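# Hold a stand-up pouch's two lips apart, pouch upright

## Task

Take the upright stand-up pouch by the two loose flaps above its zip seal, one flap per gripper (never both flaps squeezed in the same gripper). Each flap must sit well inside its gripper's pads, above the seal. Spread the flaps' free edges, at the grip points, by a thumb's width or more. Finish with the pouch standing on its base on the table, its top dropped by less than a thumb's width, and both flaps still held apart.

## Robot and tools

Robot: two 6-joint arms, left_arm and right_arm, each ending in a two-finger parallel gripper. Their bases sit nearly level and unrotated, left_arm at about (0, +0.322, -0.004) m and right_arm at about (+0.008, -0.329, +0.002) m.

Scene frame: the origin is at table-top height, halfway between the two bases, a little behind the near edge of the table. +x points out over the table, +y points toward left_arm, and +z points up. Image left and right do not match the arm names. In a gripper's own frame the fingers point along +z and close along y. end_effector_position is the point between the pads, about 1 cm back from the fingertips.

The row. Every command row has 14 numbers. The first 7 are for left_arm: waist, shoulder, elbow, wrist pitch, wrist yaw, wrist roll, then opening. The next 7 are the same for right_arm. Always send all 14, even when one arm stays put. Joint numbers are absolute target angles in radians, in the same form that Joint positions prints. Stated ranges: waist -2.618 to 3.054, shoulder 0.000 to 3.142, elbow 0.000 to 3.142, wrist pitch -1.571 to 1.571, wrist yaw -1.571 to 1.571, wrist roll -2.094 to 2.094. A target more than 0.059 rad outside a range, and further out than the joint already is, gets the call refused. Real ends may differ from the stated ones by up to 0.059 rad. A joint driven onto its end reports "joint sent to its limit". Opening is an absolute command from -1 (closed) to +1 (fully open). To keep an arm or gripper as it is, resend its Joint targets angles and its present opening. A 0 is a real command, not a blank.

execute_actions(actions, cameras): actions is a list of actions. Each action is a table of up to 15 rows, one row per 1/30 s control step. If there are fewer than 15 rows, the last row is repeated to fill 0.5 s. An empty list just reports the state. cameras picks which images come back: omitted, null or ["all"] gives all of them, [] gives none.

move(target, speed, blend, opening_speed, blocking, cameras): target is one 14-number row, or a list of up to 15 rows that differ only in joint angles. All joints are interpolated together, so the hands sweep curves, and nothing avoids obstacles or the other arm. speed is in rad/s, from 0.01 to 2 (default 0.5), and caps the joint with the longest way to go. It can be one number or one per target. blend is in rad and rounds off corners at intermediate targets (default 0). opening_speed (0.2 or more, in scale units per second) ramps the grippers; without it the openings jump at the start. With blocking=false, the result comes back early and the move runs on; execute_actions is then refused until wait or stop. A new move replaces the running one. The result's move: line reports done, off_target (a joint more than 0.035 rad away at rest), moving, held or fault, the farthest-off joint per arm, and limits=held if steps were withheld. done does not mean there was no contact.

wait(seconds): 0 to 10; lets time pass, and any running move continues. stop(): brakes a running move; it needs room to slow down. zoom_image(camera, region): region is [x0, y0, x1, y1] in pixels of that camera's latest image, at most 504x504. read_manual(section): licence text only. finished_scene(scene): ends the scene for good; pass the current scene number, 2.

Cameras: cam_head_left, cam_head_right, cam_high, cam_low, cam_left_wrist, cam_right_wrist, each 896x504. Calibrations are given; wrist images may lag while the arm moves.

Motion limits: each step, the command may lead a joint's measured angle by at most 0.202 (waist), 0.258 (shoulder), 0.238 (elbow), 0.573 (wrist pitch) and 0.522 rad (wrist yaw, roll). Targets that would move a hand more than 100 mm are scaled back. Big moves therefore take several actions. Friction and gravity can leave joints short, especially at long reach, and tiny turns may not happen at all.

Result lines: end_effector_position (m) and end_effector_quat_wxyz per arm; Joint positions (six angles plus gripper opening in metres, 0.093 fully open); Joint velocities; Joint targets (what is being driven now); Tool commands; grip_measured (motor position on the -1 to +1 scale). Joint torques wrap at ±28 N m on joints 1 to 3, and a positive value points toward a larger angle. Step readings appear only for execute_actions; HELD marks withheld steps. "joint command not followed" means the clearance check altered targets. MOTOR HOT appears at 75 °C. OVER-TEMPERATURE FAULT at 90 °C folds that arm away for the rest of the scene.

Gripping: the pads meet near -0.94, and each millimetre of held thickness adds about 0.0208. The reading may be biased up to 0.02 too open. A thin flap barely shows in grip_measured, so confirm the grasp with images. Keep sending the closing number to keep holding. Each pad squeezes at roughly 50 to 62 N.

Avoid: dropping or tipping the pouch, knocking anything off the table, fast contacts, pressing the pouch down into the table, the arms or grippers hitting each other, and the bar and plate behind the bases (up to about 3 cm tall, with no warning). Holding a stretched pose or pushing toward an unreachable pose heats the motors. The simulation keeps running while the operator writes, and loose objects can be nudged now and then.

Each tool is called after "Emit:" by a JSON object that holds its "op" and its "data", one argument or row to a line.

## Session

Emit:
{"op": "execute_actions", "data": {
  "actions": []
}}

Scene clock: 0.00 s.
left_arm: end_effector_position=(+0.0852, +0.1869, +0.1521) grip_measured=+1.000 end_effector_quat_wxyz=(+0.136, -0.024, +0.986, -0.088) | right_arm: end_effector_position=(+0.2826, +0.0575, +0.1922) grip_measured=+1.000 end_effector_quat_wxyz=(+0.297, -0.462, +0.832, -0.083)
Joint names: [waist, shoulder, elbow, wrist pitch, wrist yaw, wrist roll]
Joint positions: left_arm=[-1.238 0.922 0.923 -1.339 -0.199 -1.238 0.093] | right_arm=[1.101 1.994 1.892 -1.045 0.448 -0.011 0.093]
Joint velocities: left_arm=[-0.027 -0.007 0.007 -0.066 0.007 0.022 0] | right_arm=[-0.002 0.002 -0.007 0.037 0.022 0.066 0]
Joint torques (N m): no reading
Heat: left arm: 32 °C; right arm: 32 °C.
Joint targets: left_arm=[-1.238 0.924 0.932 -1.333 -0.197 -1.238] | right_arm=[1.099 1.987 1.900 -1.042 0.449 -0.010]
Tool commands: left_gripper/opening=+1.0 right_gripper/opening=+1.0
camera_calibration:
cam_left_wrist: T_world_to_cam=[[0.0131966, -0.978108, 0.207677, 0.147149], [-0.986087, 0.0216891, 0.16481, 0.0939749], [-0.165706, -0.206962, -0.964214, 0.282472], [0, 0, 0, 1]] pos_world=[0.137533, 0.200351, 0.226315]
cam_right_wrist: T_world_to_cam=[[0.713634, -0.546423, 0.438348, -0.2569], [-0.60062, -0.799319, -0.0185776, 0.25835], [0.360531, -0.250023, -0.898613, 0.168595], [0, 0, 0, 1]] pos_world=[0.277719, 0.108281, 0.268913]

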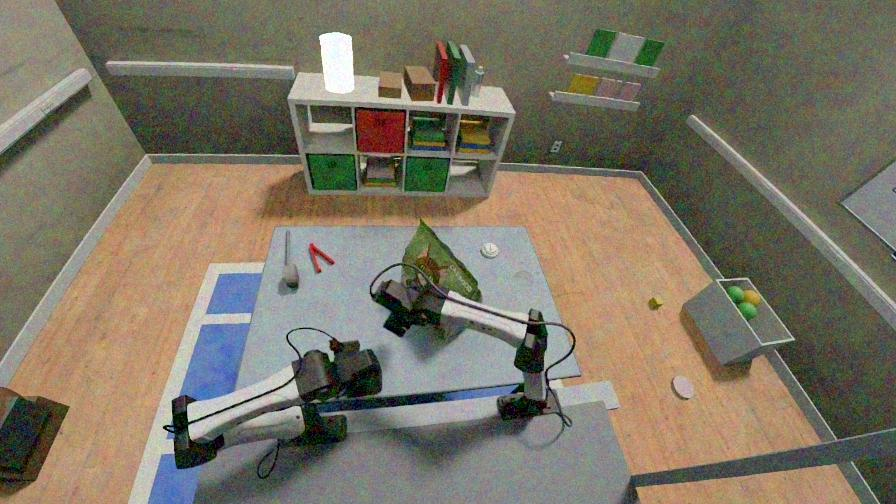

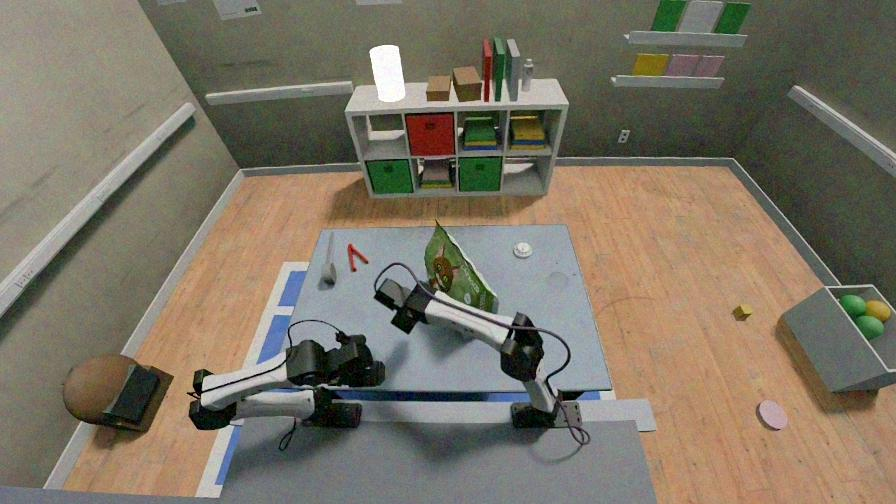

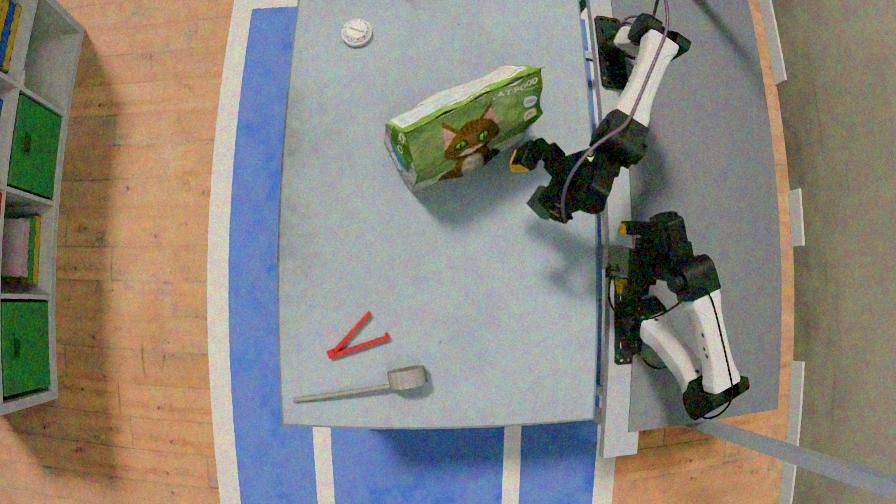

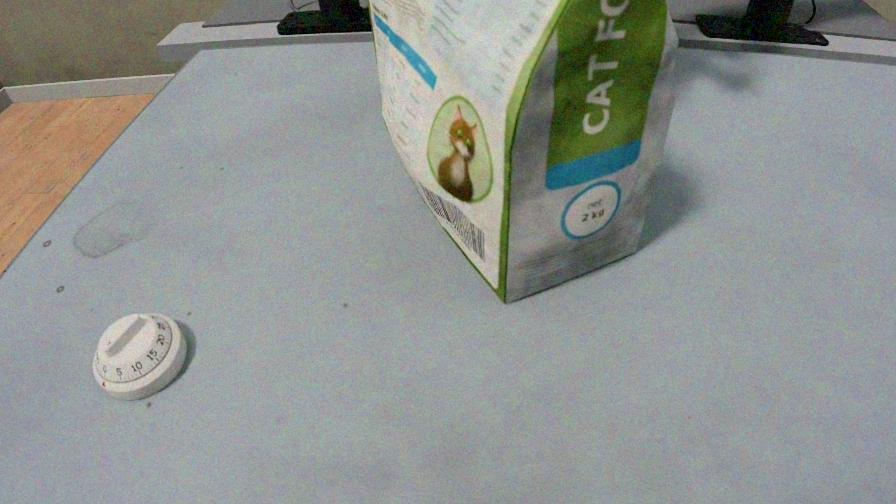

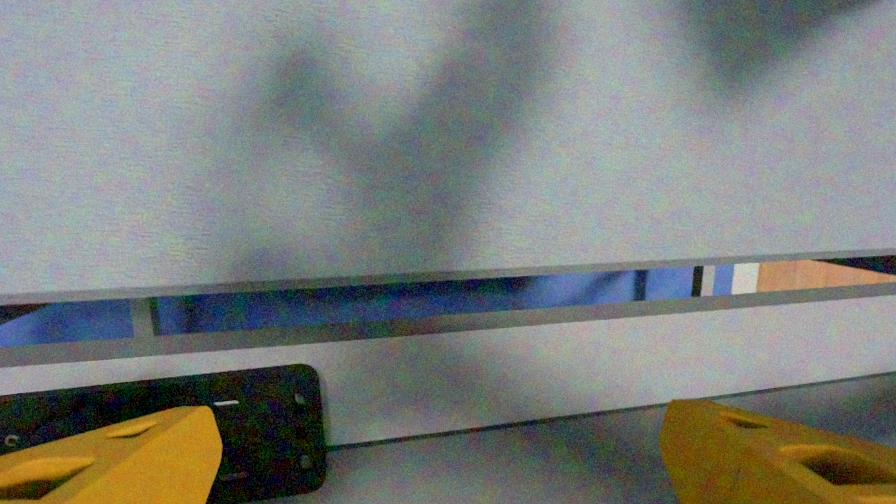

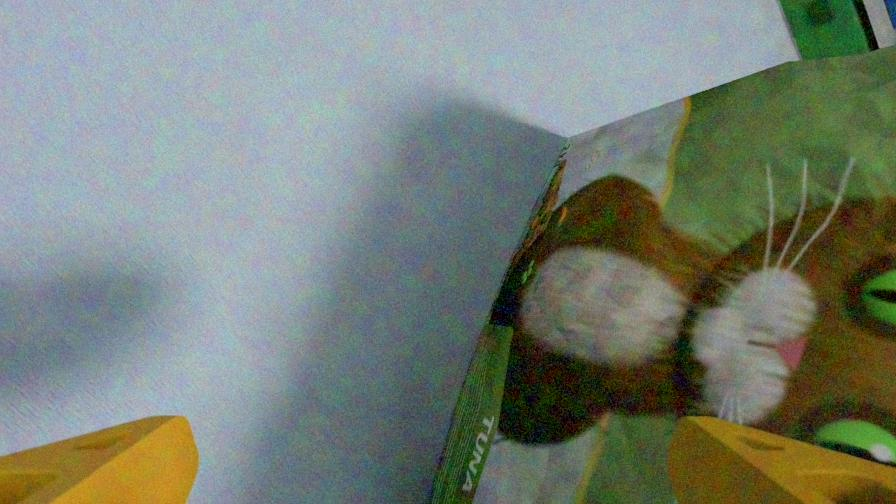

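Emit:
{"op": "zoom_image", "data": {
  "camera": "cam_high",
  "region": [360, 40, 580, 210]
}}

Emit:
{"op": "zoom_image", "data": {
  "camera": "cam_head_left",
  "region": [360, 210, 520, 330]
}}

Emit:
{"op": "zoom_image", "data": {
  "camera": "cam_head_right",
  "region": [380, 210, 520, 330]
}}

Scaled by 2.291 from the camera's 896x504 image, which has a finer 1280x720 frame.

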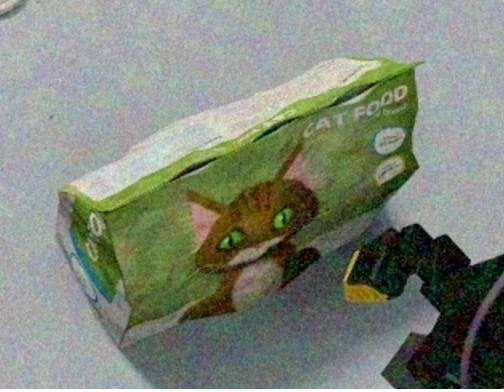

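Scaled by 3.150 from the camera's 896x504 image, which has a finer 1280x720 frame.

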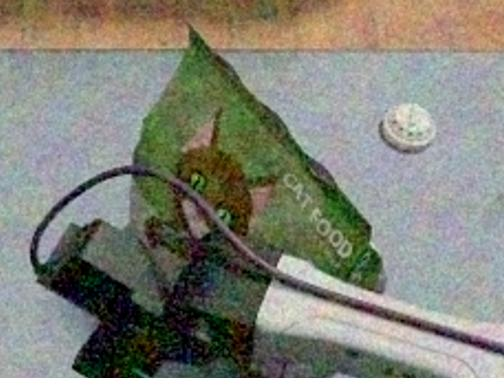

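Scaled by 3.600 from the camera's 896x504 image, which has a finer 1280x720 frame.

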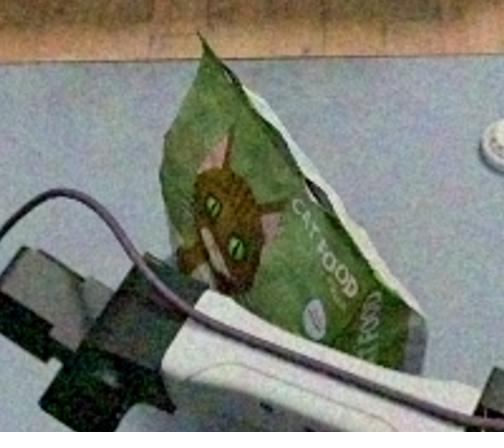

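Emit:
{"op": "move", "data": {
  "target": [
    [-1.238,0.922,0.923,-1.339,-0.199,-1.238,1,1.1,1.475,1.986,-1.411,0,0,1],
    [-1.238,0.922,0.923,-1.339,-0.199,-1.238,1,0.53,1.475,1.986,-1.411,0,0,1]
  ],
  "speed": 0.8
}}

Scene clock: 59.37 s.
left_arm: end_effector_position=(+0.0852, +0.1869, +0.1521) grip_measured=+1.000 end_effector_quat_wxyz=(+0.136, -0.024, +0.986, -0.088) | right_arm: end_effector_position=(+0.2843, -0.1638, +0.3672) grip_measured=+1.000 end_effector_quat_wxyz=(+0.330, -0.251, +0.906, +0.082)
Joint names: [waist, shoulder, elbow, wrist pitch, wrist yaw, wrist roll]
Joint positions: left_arm=[-1.238 0.922 0.923 -1.339 -0.199 -1.238 0.093] | right_arm=[0.533 1.468 1.977 -1.405 0.005 -0.009 0.093]
Joint velocities: left_arm=[-0.002 -0.002 -0.002 -0.022 0.007 -0.022 0] | right_arm=[-0.002 -0.007 0.002 0.007 -0.037 0.037 0]
Joint torques (N m): left_arm=[0.58 -0.39 6.15 0.79 -0.15 0.04] | right_arm=[-0.42 -3.51 5.64 1.82 -0.08 0.02]
Heat: left arm: 36 °C; right arm: 44 °C.
Joint targets: left_arm=[-1.238 0.922 0.923 -1.339 -0.199 -1.238] | right_arm=[0.530 1.475 1.986 -1.411 0.000 0.000]
move: done
camera_calibration:
cam_left_wrist: T_world_to_cam=[[0.0131966, -0.978108, 0.207677, 0.147149], [-0.986087, 0.0216891, 0.16481, 0.0939749], [-0.165706, -0.206962, -0.964214, 0.282472], [0, 0, 0, 1]] pos_world=[0.137533, 0.200351, 0.226315]
cam_right_wrist: T_world_to_cam=[[0.510443, -0.858642, 0.046711, -0.305348], [-0.828618, -0.505661, -0.240206, 0.280041], [0.229871, 0.083906, -0.969597, 0.387796], [0, 0, 0, 1]] pos_world=[0.298767, -0.153117, 0.457537]

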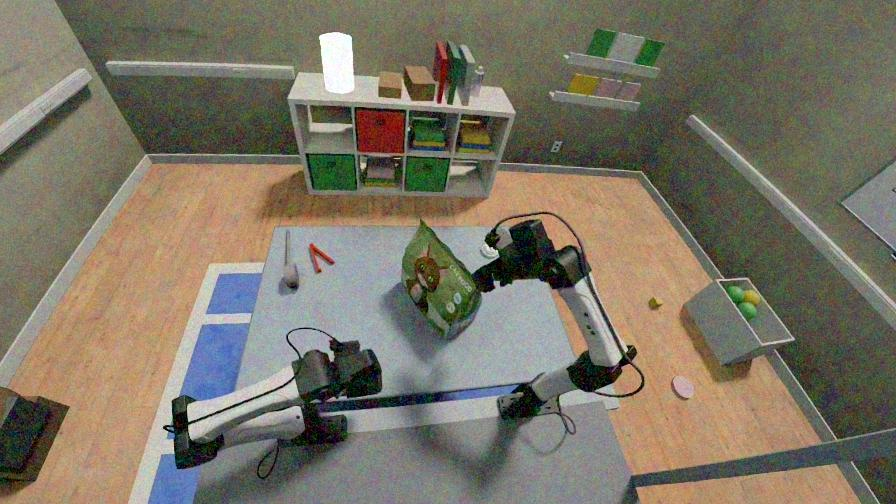

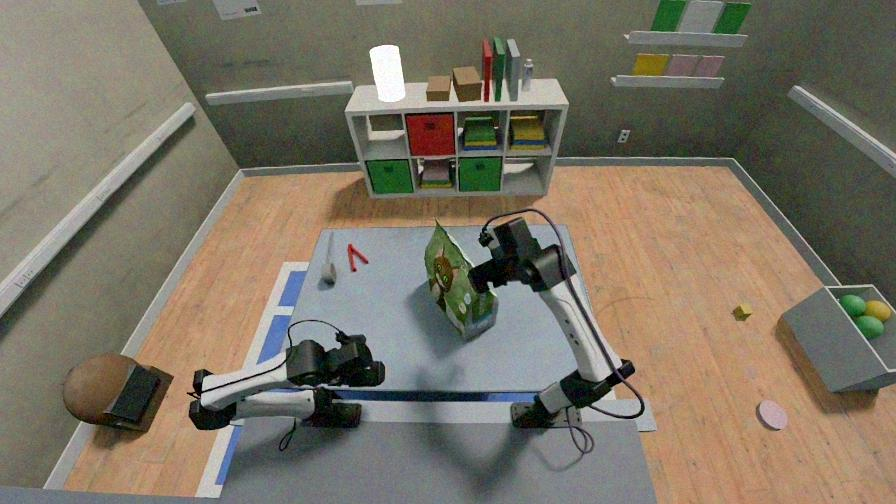

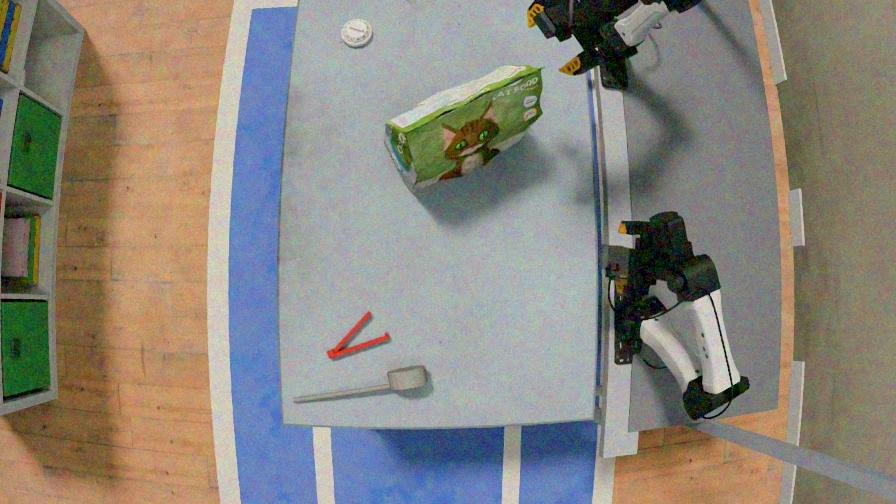

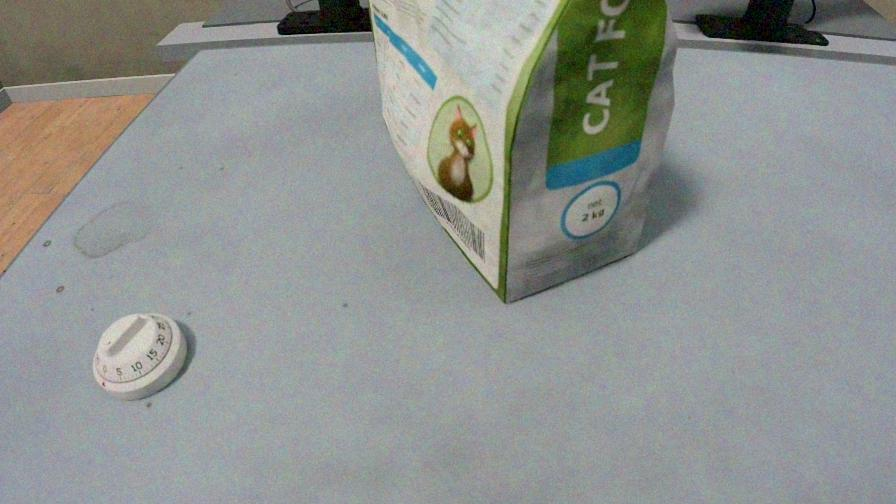

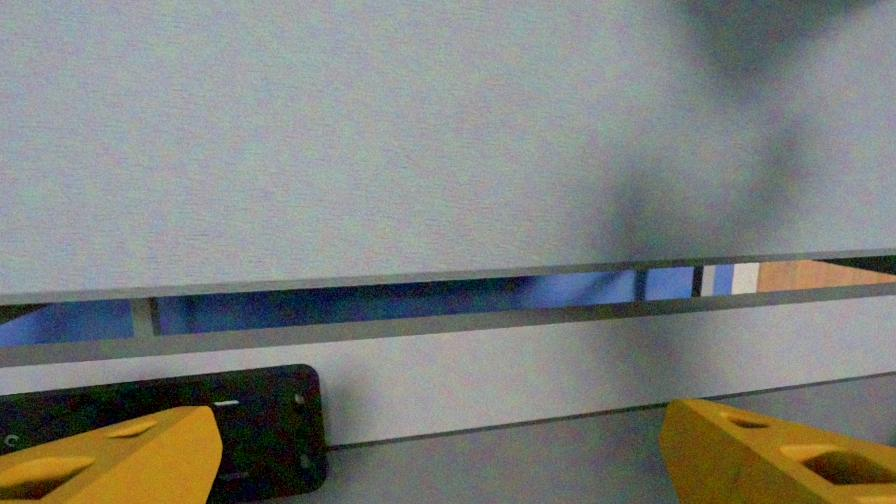

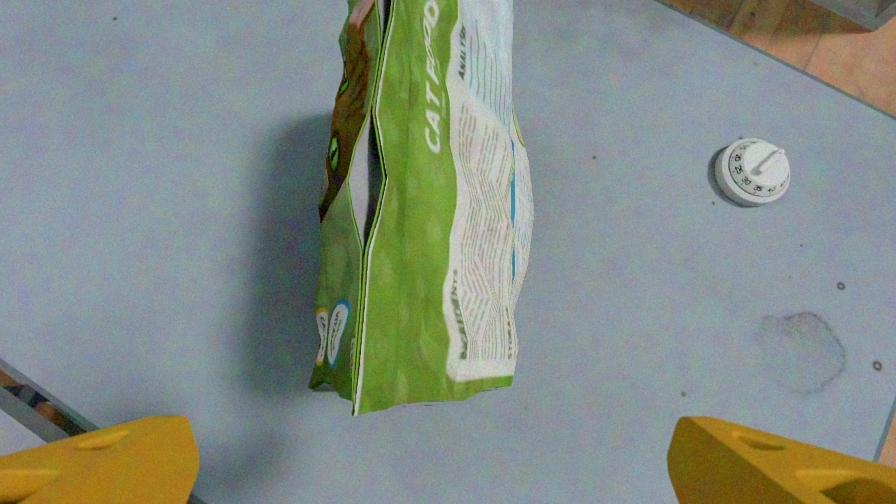

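Emit:
{"op": "zoom_image", "data": {
  "camera": "cam_right_wrist",
  "region": [270, 0, 570, 430]
}}

Emit:
{"op": "zoom_image", "data": {
  "camera": "cam_high",
  "region": [370, 50, 560, 200]
}}

Scaled by 1.172 from the camera's 896x504 image, which has a finer 1280x720 frame.

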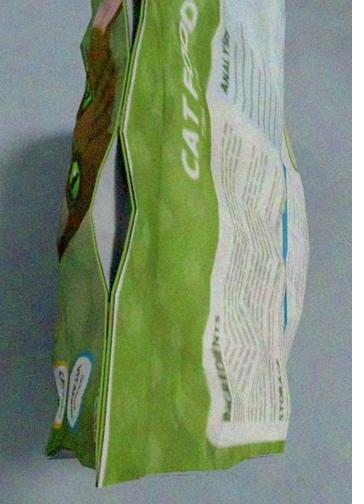

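Scaled by 2.653 from the camera's 896x504 image, which has a finer 1280x720 frame.

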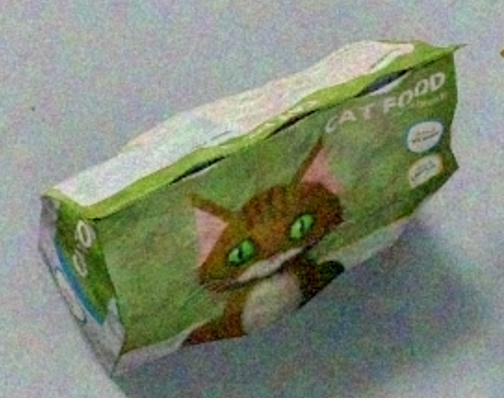

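Emit:
{"op": "move", "data": {
  "target": [-1.238,0.922,0.923,-1.339,-0.199,-1.238,1,0.568,1.932,2.439,-1.507,0,0.03,-0.21],
  "cameras": ["cam_high","cam_right_wrist","cam_head_right"]
}}

Emit:
{"op": "zoom_image", "data": {
  "camera": "cam_right_wrist",
  "region": [250, 200, 650, 504]
}}

Scene clock: 78.70 s.
left_arm: end_effector_position=(+0.0852, +0.1869, +0.1521) grip_measured=+1.000 end_effector_quat_wxyz=(+0.136, -0.024, +0.986, -0.088) | right_arm: end_effector_position=(+0.3637, -0.1019, +0.3349) grip_measured=-0.208 end_effector_quat_wxyz=(+0.276, -0.257, +0.923, +0.077)
Joint names: [waist, shoulder, elbow, wrist pitch, wrist yaw, wrist roll]
Joint positions: left_arm=[-1.238 0.922 0.923 -1.339 -0.199 -1.238 0.093] | right_arm=[0.564 1.925 2.417 -1.501 0.005 0.02 0.035]
Joint velocities: left_arm=[0.017 0.002 -0.012 -0.022 0.022 0.007 0] | right_arm=[-0.007 0.007 0.012 0.066 -0.051 -0.081 0]
Joint torques (N m): left_arm=[0.69 -0.31 6.17 0.8 -0.14 0.04] | right_arm=[0.13 -7.61 6.68 1.61 -0.09 0.02]
Heat: left arm: 36 °C; right arm: 40 °C.
Joint targets: left_arm=[-1.238 0.922 0.923 -1.339 -0.199 -1.238] | right_arm=[0.568 1.932 2.439 -1.507 0.000 0.030]
move: done
camera_calibration:
cam_right_wrist: T_world_to_cam=[[0.520938, -0.85306, 0.0301964, -0.288881], [-0.844273, -0.520141, -0.12906, 0.336338], [0.125802, 0.0417383, -0.991177, 0.373837], [0, 0, 0, 1]] pos_world=[0.387421, -0.0870928, 0.422669]
Images, in order (width x height): cam_head_right 896x504, cam_high 896x504, cam_right_wrist 896x504.

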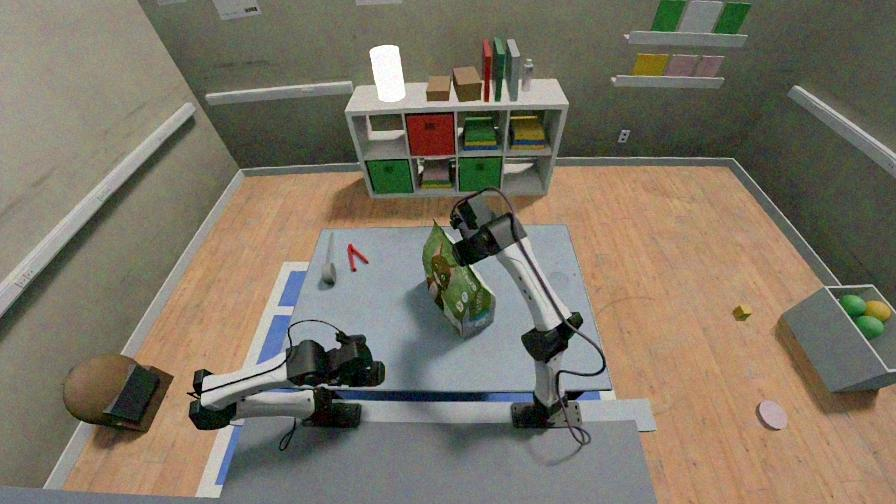

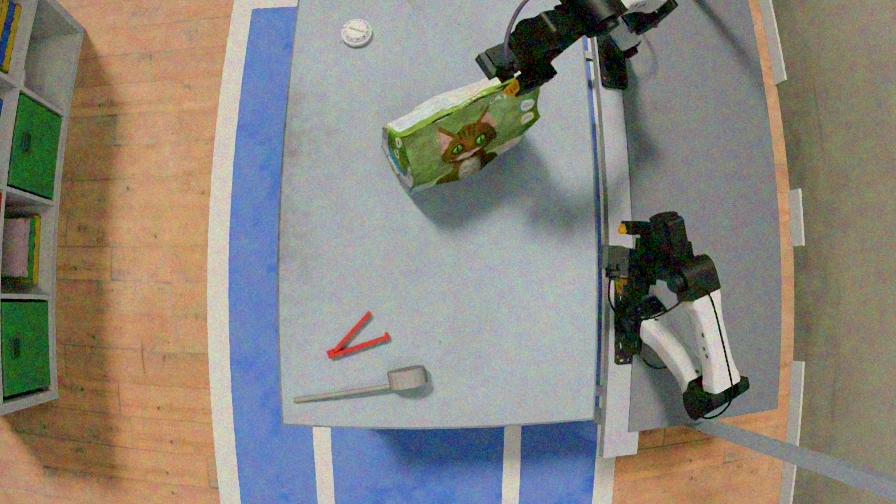

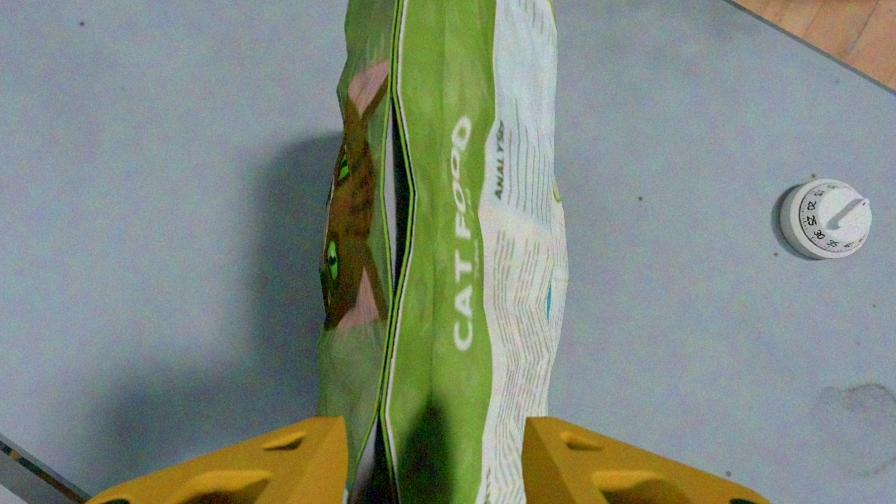

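Scaled by 1.260 from the camera's 896x504 image, which has a finer 1280x720 frame.

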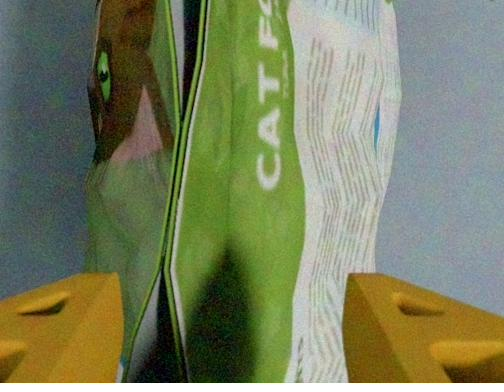

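Emit:
{"op": "move", "data": {
  "target": [-1.238,0.922,0.923,-1.339,-0.199,-1.238,1,0.564,1.705,2.275,-1.47,0,0.03,-0.21],
  "cameras": ["cam_right_wrist"]
}}

Emit:
{"op": "zoom_image", "data": {
  "camera": "cam_right_wrist",
  "region": [250, 0, 650, 504]
}}

Scene clock: 95.17 s.
left_arm: end_effector_position=(+0.0852, +0.1869, +0.1521) grip_measured=+1.000 end_effector_quat_wxyz=(+0.136, -0.024, +0.986, -0.088) | right_arm: end_effector_position=(+0.3195, -0.1294, +0.3790) grip_measured=-0.208 end_effector_quat_wxyz=(+0.325, -0.253, +0.907, +0.092)
Joint names: [waist, shoulder, elbow, wrist pitch, wrist yaw, wrist roll]
Joint positions: left_arm=[-1.238 0.922 0.923 -1.339 -0.199 -1.238 0.093] | right_arm=[0.564 1.704 2.286 -1.483 0.005 0.02 0.035]
Joint velocities: left_arm=[0.012 0.012 0.002 -0.022 -0.037 0.007 0] | right_arm=[-0.012 -0.002 -0.012 -0.022 -0.037 -0.066 0]
Joint torques (N m): left_arm=[0.64 -0.31 6.15 0.81 -0.18 -0.02] | right_arm=[0.02 -6.13 3.85 2.04 -0.04 0.03]
Heat: left arm: 36 °C; right arm: 40 °C.
Joint targets: left_arm=[-1.238 0.922 0.923 -1.339 -0.199 -1.238] | right_arm=[0.564 1.705 2.275 -1.470 0.000 0.030]
move: done
camera_calibration:
cam_right_wrist: T_world_to_cam=[[0.518473, -0.854634, 0.0280366, -0.289234], [-0.827802, -0.509872, -0.234037, 0.326273], [0.214312, 0.0981333, -0.971823, 0.395964], [0, 0, 0, 1]] pos_world=[0.33519, -0.119689, 0.469276]
Images, in order (width x height): cam_right_wrist 896x504.

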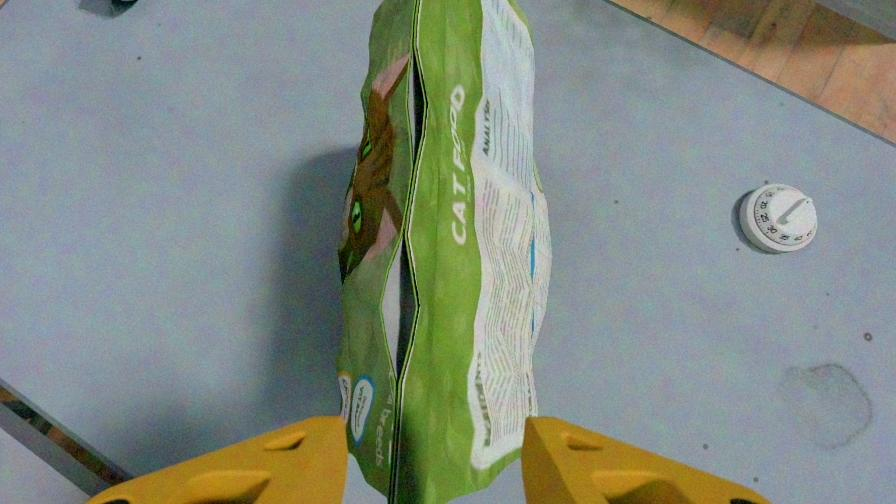

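Scaled by 1.000.

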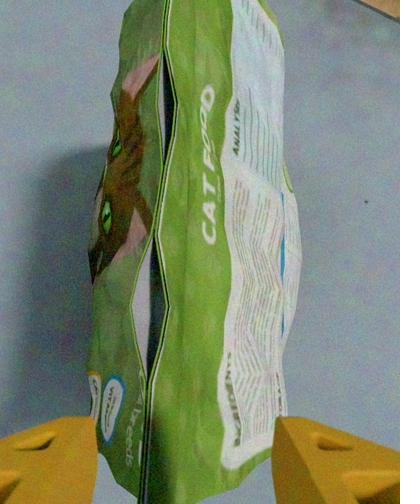

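Emit:
{"op": "move", "data": {
  "target": [
    [-1.238,0.922,0.923,-1.339,-0.199,-1.238,1,0.08,1.705,2.275,-1.47,0,0.03,-0.21],
    [-1.238,0.922,0.923,-1.339,-0.199,-1.238,1,0.08,1.989,1.0,0.539,0,0,-0.21]
  ],
  "blend": 0.1,
  "speed": 0.8,
  "cameras": ["cam_high","cam_low","cam_right_wrist","cam_head_right"]
}}

Scene clock: 126.60 s.
left_arm: end_effector_position=(+0.0852, +0.1869, +0.1521) grip_measured=+1.000 end_effector_quat_wxyz=(+0.136, -0.024, +0.986, -0.088) | right_arm: end_effector_position=(+0.5354, -0.2866, +0.0956) grip_measured=-0.208 end_effector_quat_wxyz=(+0.542, -0.028, +0.840, +0.025)
Joint names: [waist, shoulder, elbow, wrist pitch, wrist yaw, wrist roll]
Joint positions: left_arm=[-1.238 0.922 0.923 -1.339 -0.199 -1.238 0.093] | right_arm=[0.081 1.98 1.007 0.527 0.001 0.01 0.035]
Joint velocities: left_arm=[-0.012 0.007 -0.007 -0.007 0.037 -0.066 0] | right_arm=[-0.002 0.012 0.007 -0.051 0.022 0.037 -0.001]
Joint torques (N m): left_arm=[0.7 -0.53 6.17 0.81 -0.14 0.04] | right_arm=[-0.12 -8.57 5.04 2.62 -0.05 -0.23]
Heat: left arm: 36 °C; right arm: 40 °C.
Joint targets: left_arm=[-1.238 0.922 0.923 -1.339 -0.199 -1.238] | right_arm=[0.080 1.989 1.000 0.539 0.000 0.000]
move: done
camera_calibration:
cam_right_wrist: T_world_to_cam=[[0.062847, -0.997889, 0.0163363, -0.323637], [-0.766646, -0.0587505, -0.639377, 0.493863], [0.638987, 0.0276587, -0.76872, -0.177307], [0, 0, 0, 1]] pos_world=[0.512254, -0.289035, 0.184752]
Images, in order (width x height): cam_head_right 896x504, cam_high 896x504, cam_low 896x504, cam_right_wrist 896x504.

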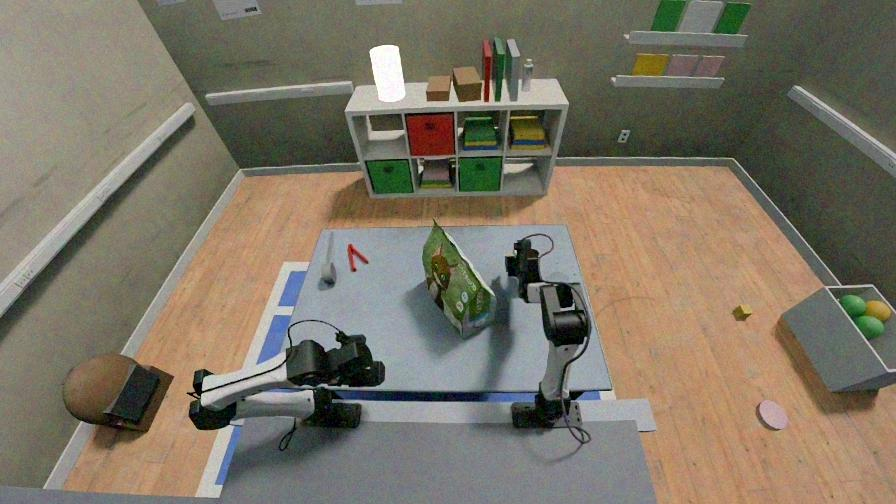

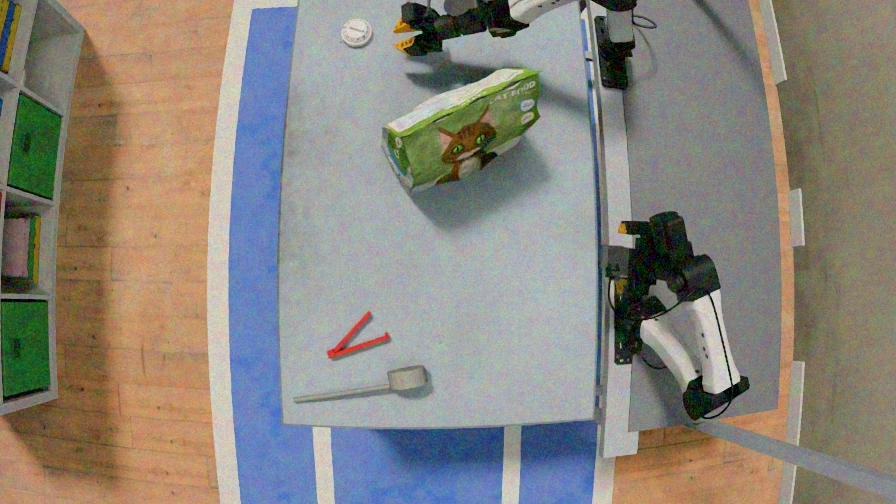

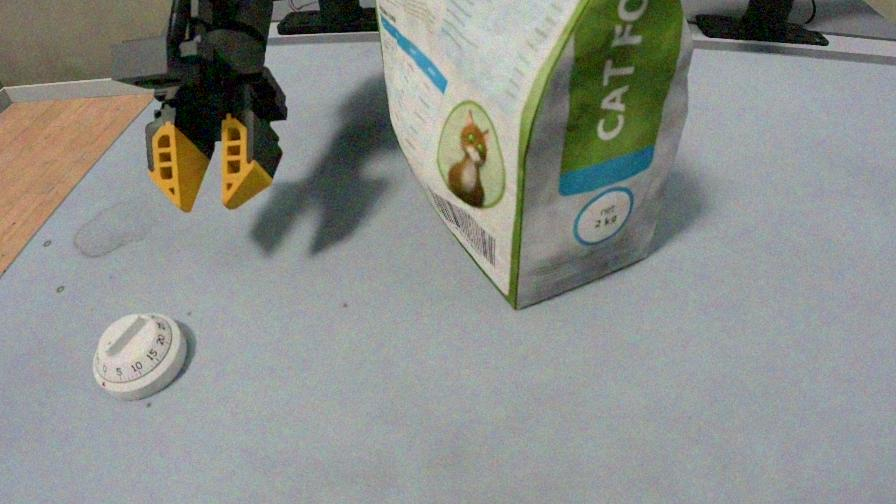

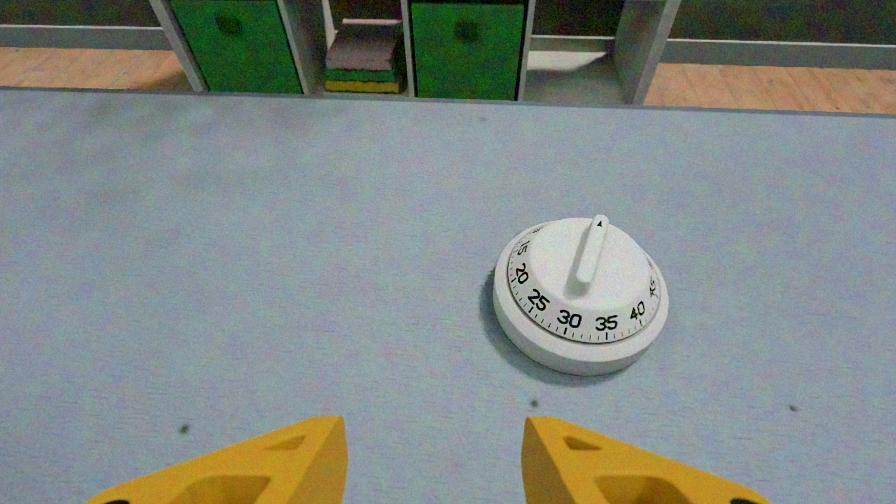

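Emit:
{"op": "move", "data": {
  "target": [-1.238,0.922,0.923,-1.339,-0.199,-1.238,1,0.38,1.989,1.01,0.56,0,0,-0.21],
  "speed": 0.3,
  "cameras": ["cam_high","cam_low"]
}}

Scene clock: 134.40 s.
left_arm: end_effector_position=(+0.0852, +0.1869, +0.1521) grip_measured=+1.000 end_effector_quat_wxyz=(+0.136, -0.024, +0.986, -0.088) | right_arm: end_effector_position=(+0.5113, -0.1583, +0.1010) grip_measured=-0.209 end_effector_quat_wxyz=(+0.548, -0.129, +0.824, +0.068)
Joint names: [waist, shoulder, elbow, wrist pitch, wrist yaw, wrist roll]
Joint positions: left_arm=[-1.238 0.922 0.923 -1.339 -0.199 -1.238 0.093] | right_arm=[0.345 1.98 1.007 0.551 0.058 -0.003 0.035]
Joint velocities: left_arm=[-0.012 0.012 -0.002 -0.037 -0.022 0.037 0] | right_arm=[-0.002 -0.012 0.007 -0.022 0.095 0.022 0]
Joint torques (N m): left_arm=[0.72 -0.36 6.09 0.81 -0.15 0.01] | right_arm=[2.65 -8.36 5.82 2.57 -0.71 -0.03]
Heat: left arm: 36 °C; right arm: 40 °C.
Joint targets: left_arm=[-1.238 0.922 0.923 -1.339 -0.199 -1.238] | right_arm=[0.380 1.989 1.010 0.560 0.000 0.000]
move: off_target (right_arm); right_arm: the wrist yaw is farthest, 0.058 rad from its target
Images, in order (width x height): cam_high 896x504, cam_low 896x504.

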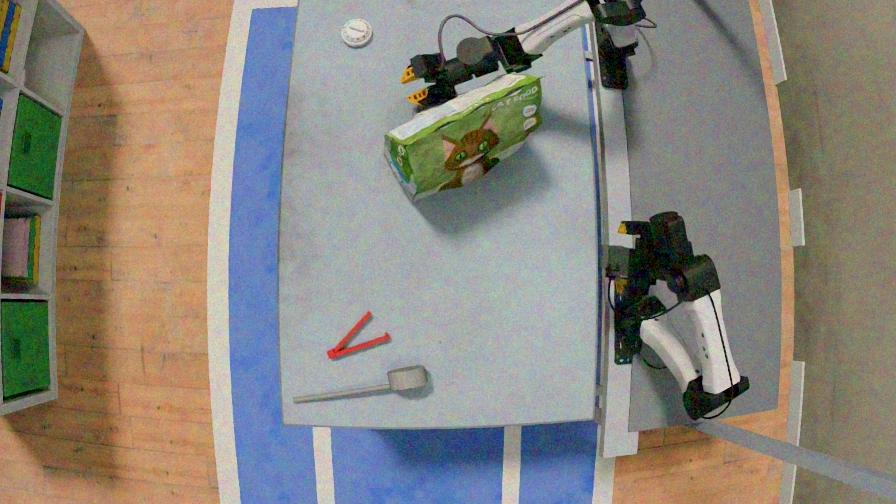

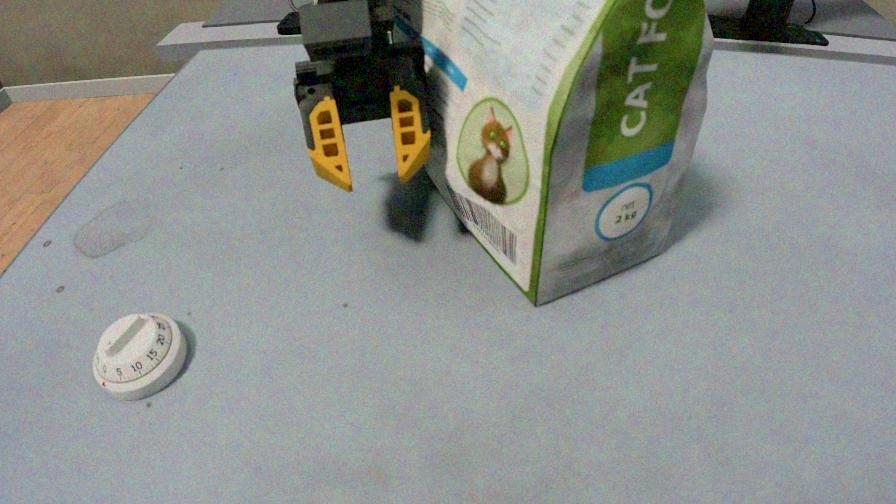

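Emit:
{"op": "move", "data": {
  "target": [-1.238,0.922,0.923,-1.339,-0.199,-1.238,1,0.52,2.01,1.01,0.56,0,0,-0.21],
  "speed": 0.25,
  "cameras": ["cam_high","cam_low"]
}}

Scene clock: 137.23 s.
left_arm: end_effector_position=(+0.0852, +0.1869, +0.1521) grip_measured=+1.000 end_effector_quat_wxyz=(+0.136, -0.024, +0.986, -0.088) | right_arm: end_effector_position=(+0.4834, -0.0869, +0.1015) grip_measured=-0.209 end_effector_quat_wxyz=(+0.549, -0.187, +0.808, +0.104)
Joint names: [waist, shoulder, elbow, wrist pitch, wrist yaw, wrist roll]
Joint positions: left_arm=[-1.238 0.922 0.923 -1.339 -0.199 -1.238 0.093] | right_arm=[0.491 1.988 1.007 0.574 0.067 -0.006 0.035]
Joint velocities: left_arm=[-0.002 -0.002 -0.002 -0.007 -0.051 -0.022 0] | right_arm=[-0.007 -0.012 -0.012 -0.022 -0.007 -0.051 -0.001]
Joint torques (N m): left_arm=[0.66 -0.39 6.19 0.79 -0.17 0.03] | right_arm=[2.36 -7.51 5.9 2.31 -0.82 -0.03]
Heat: left arm: 36 °C; right arm: 40 °C.
Joint targets: left_arm=[-1.238 0.922 0.923 -1.339 -0.199 -1.238] | right_arm=[0.520 2.010 1.010 0.560 0.000 0.000]
move: off_target (right_arm); right_arm: the wrist yaw is farthest, 0.067 rad from its target
Images, in order (width x height): cam_high 896x504, cam_low 896x504.

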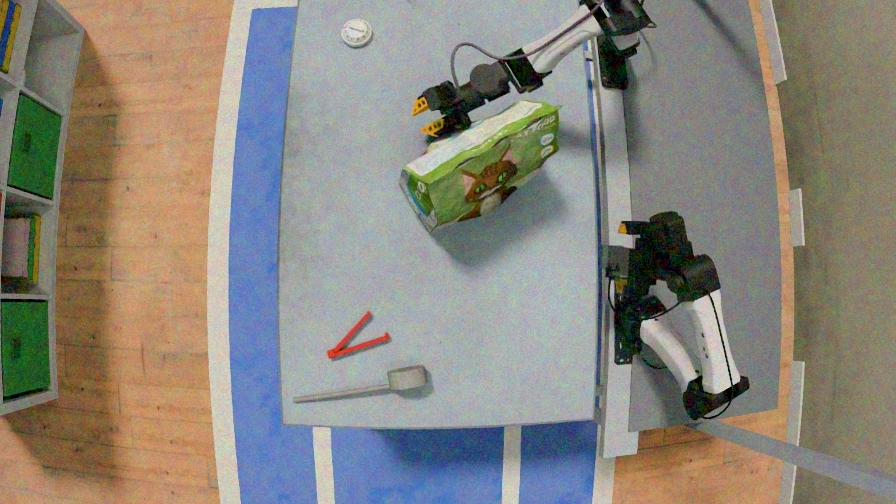

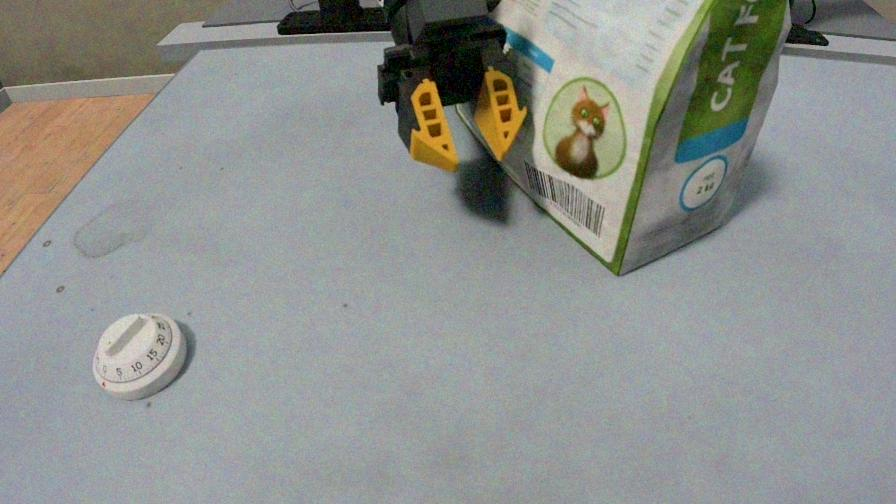

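Emit:
{"op": "move", "data": {
  "target": [-1.238,0.922,0.923,-1.339,-0.199,-1.238,1,0.64,2.01,1.01,0.56,0,0,-0.21],
  "speed": 0.25,
  "cameras": ["cam_high","cam_low"]
}}

Scene clock: 140.27 s.
left_arm: end_effector_position=(+0.0852, +0.1869, +0.1521) grip_measured=+1.000 end_effector_quat_wxyz=(+0.136, -0.024, +0.986, -0.088) | right_arm: end_effector_position=(+0.4498, -0.0289, +0.1019) grip_measured=-0.210 end_effector_quat_wxyz=(+0.542, -0.238, +0.794, +0.138)
Joint names: [waist, shoulder, elbow, wrist pitch, wrist yaw, wrist roll]
Joint positions: left_arm=[-1.238 0.922 0.923 -1.339 -0.199 -1.238 0.093] | right_arm=[0.616 1.988 1.007 0.578 0.065 -0.006 0.035]
Joint velocities: left_arm=[-0.007 0.017 -0.027 0.022 -0.051 -0.066 0] | right_arm=[0.007 -0.007 0.002 -0.022 -0.022 -0.007 0]
Joint torques (N m): left_arm=[0.73 -0.28 6.06 0.79 -0.2 0.04] | right_arm=[1.94 -7.39 5.86 2.3 -0.75 0]
Heat: left arm: 36 °C; right arm: 40 °C.
Joint targets: left_arm=[-1.238 0.922 0.923 -1.339 -0.199 -1.238] | right_arm=[0.640 2.010 1.010 0.560 0.000 0.000]
move: off_target (right_arm); right_arm: the wrist yaw is farthest, 0.065 rad from its target
Images, in order (width x height): cam_high 896x504, cam_low 896x504.

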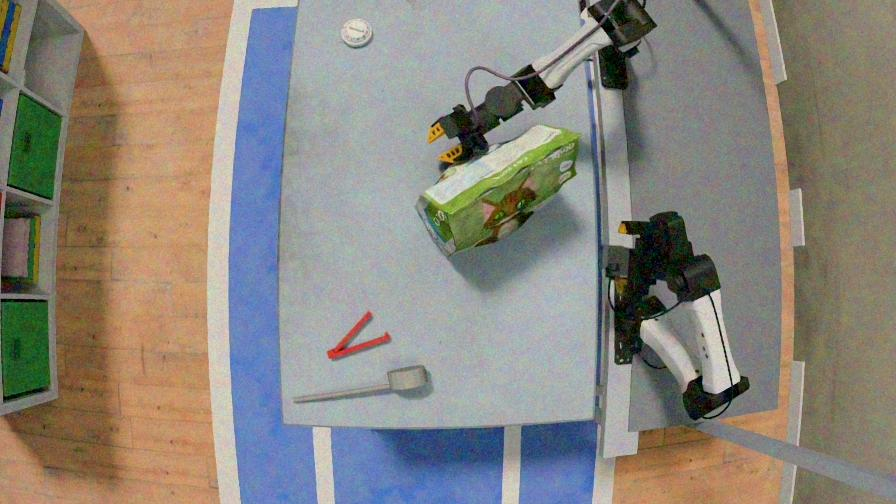

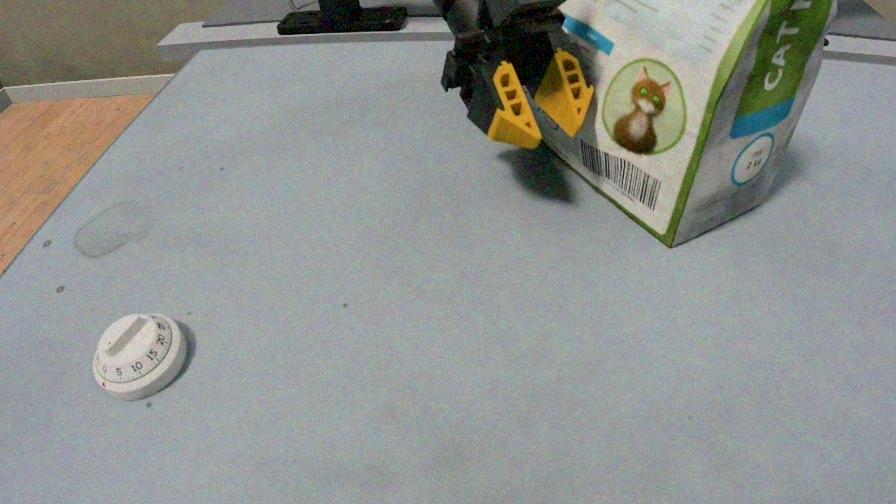

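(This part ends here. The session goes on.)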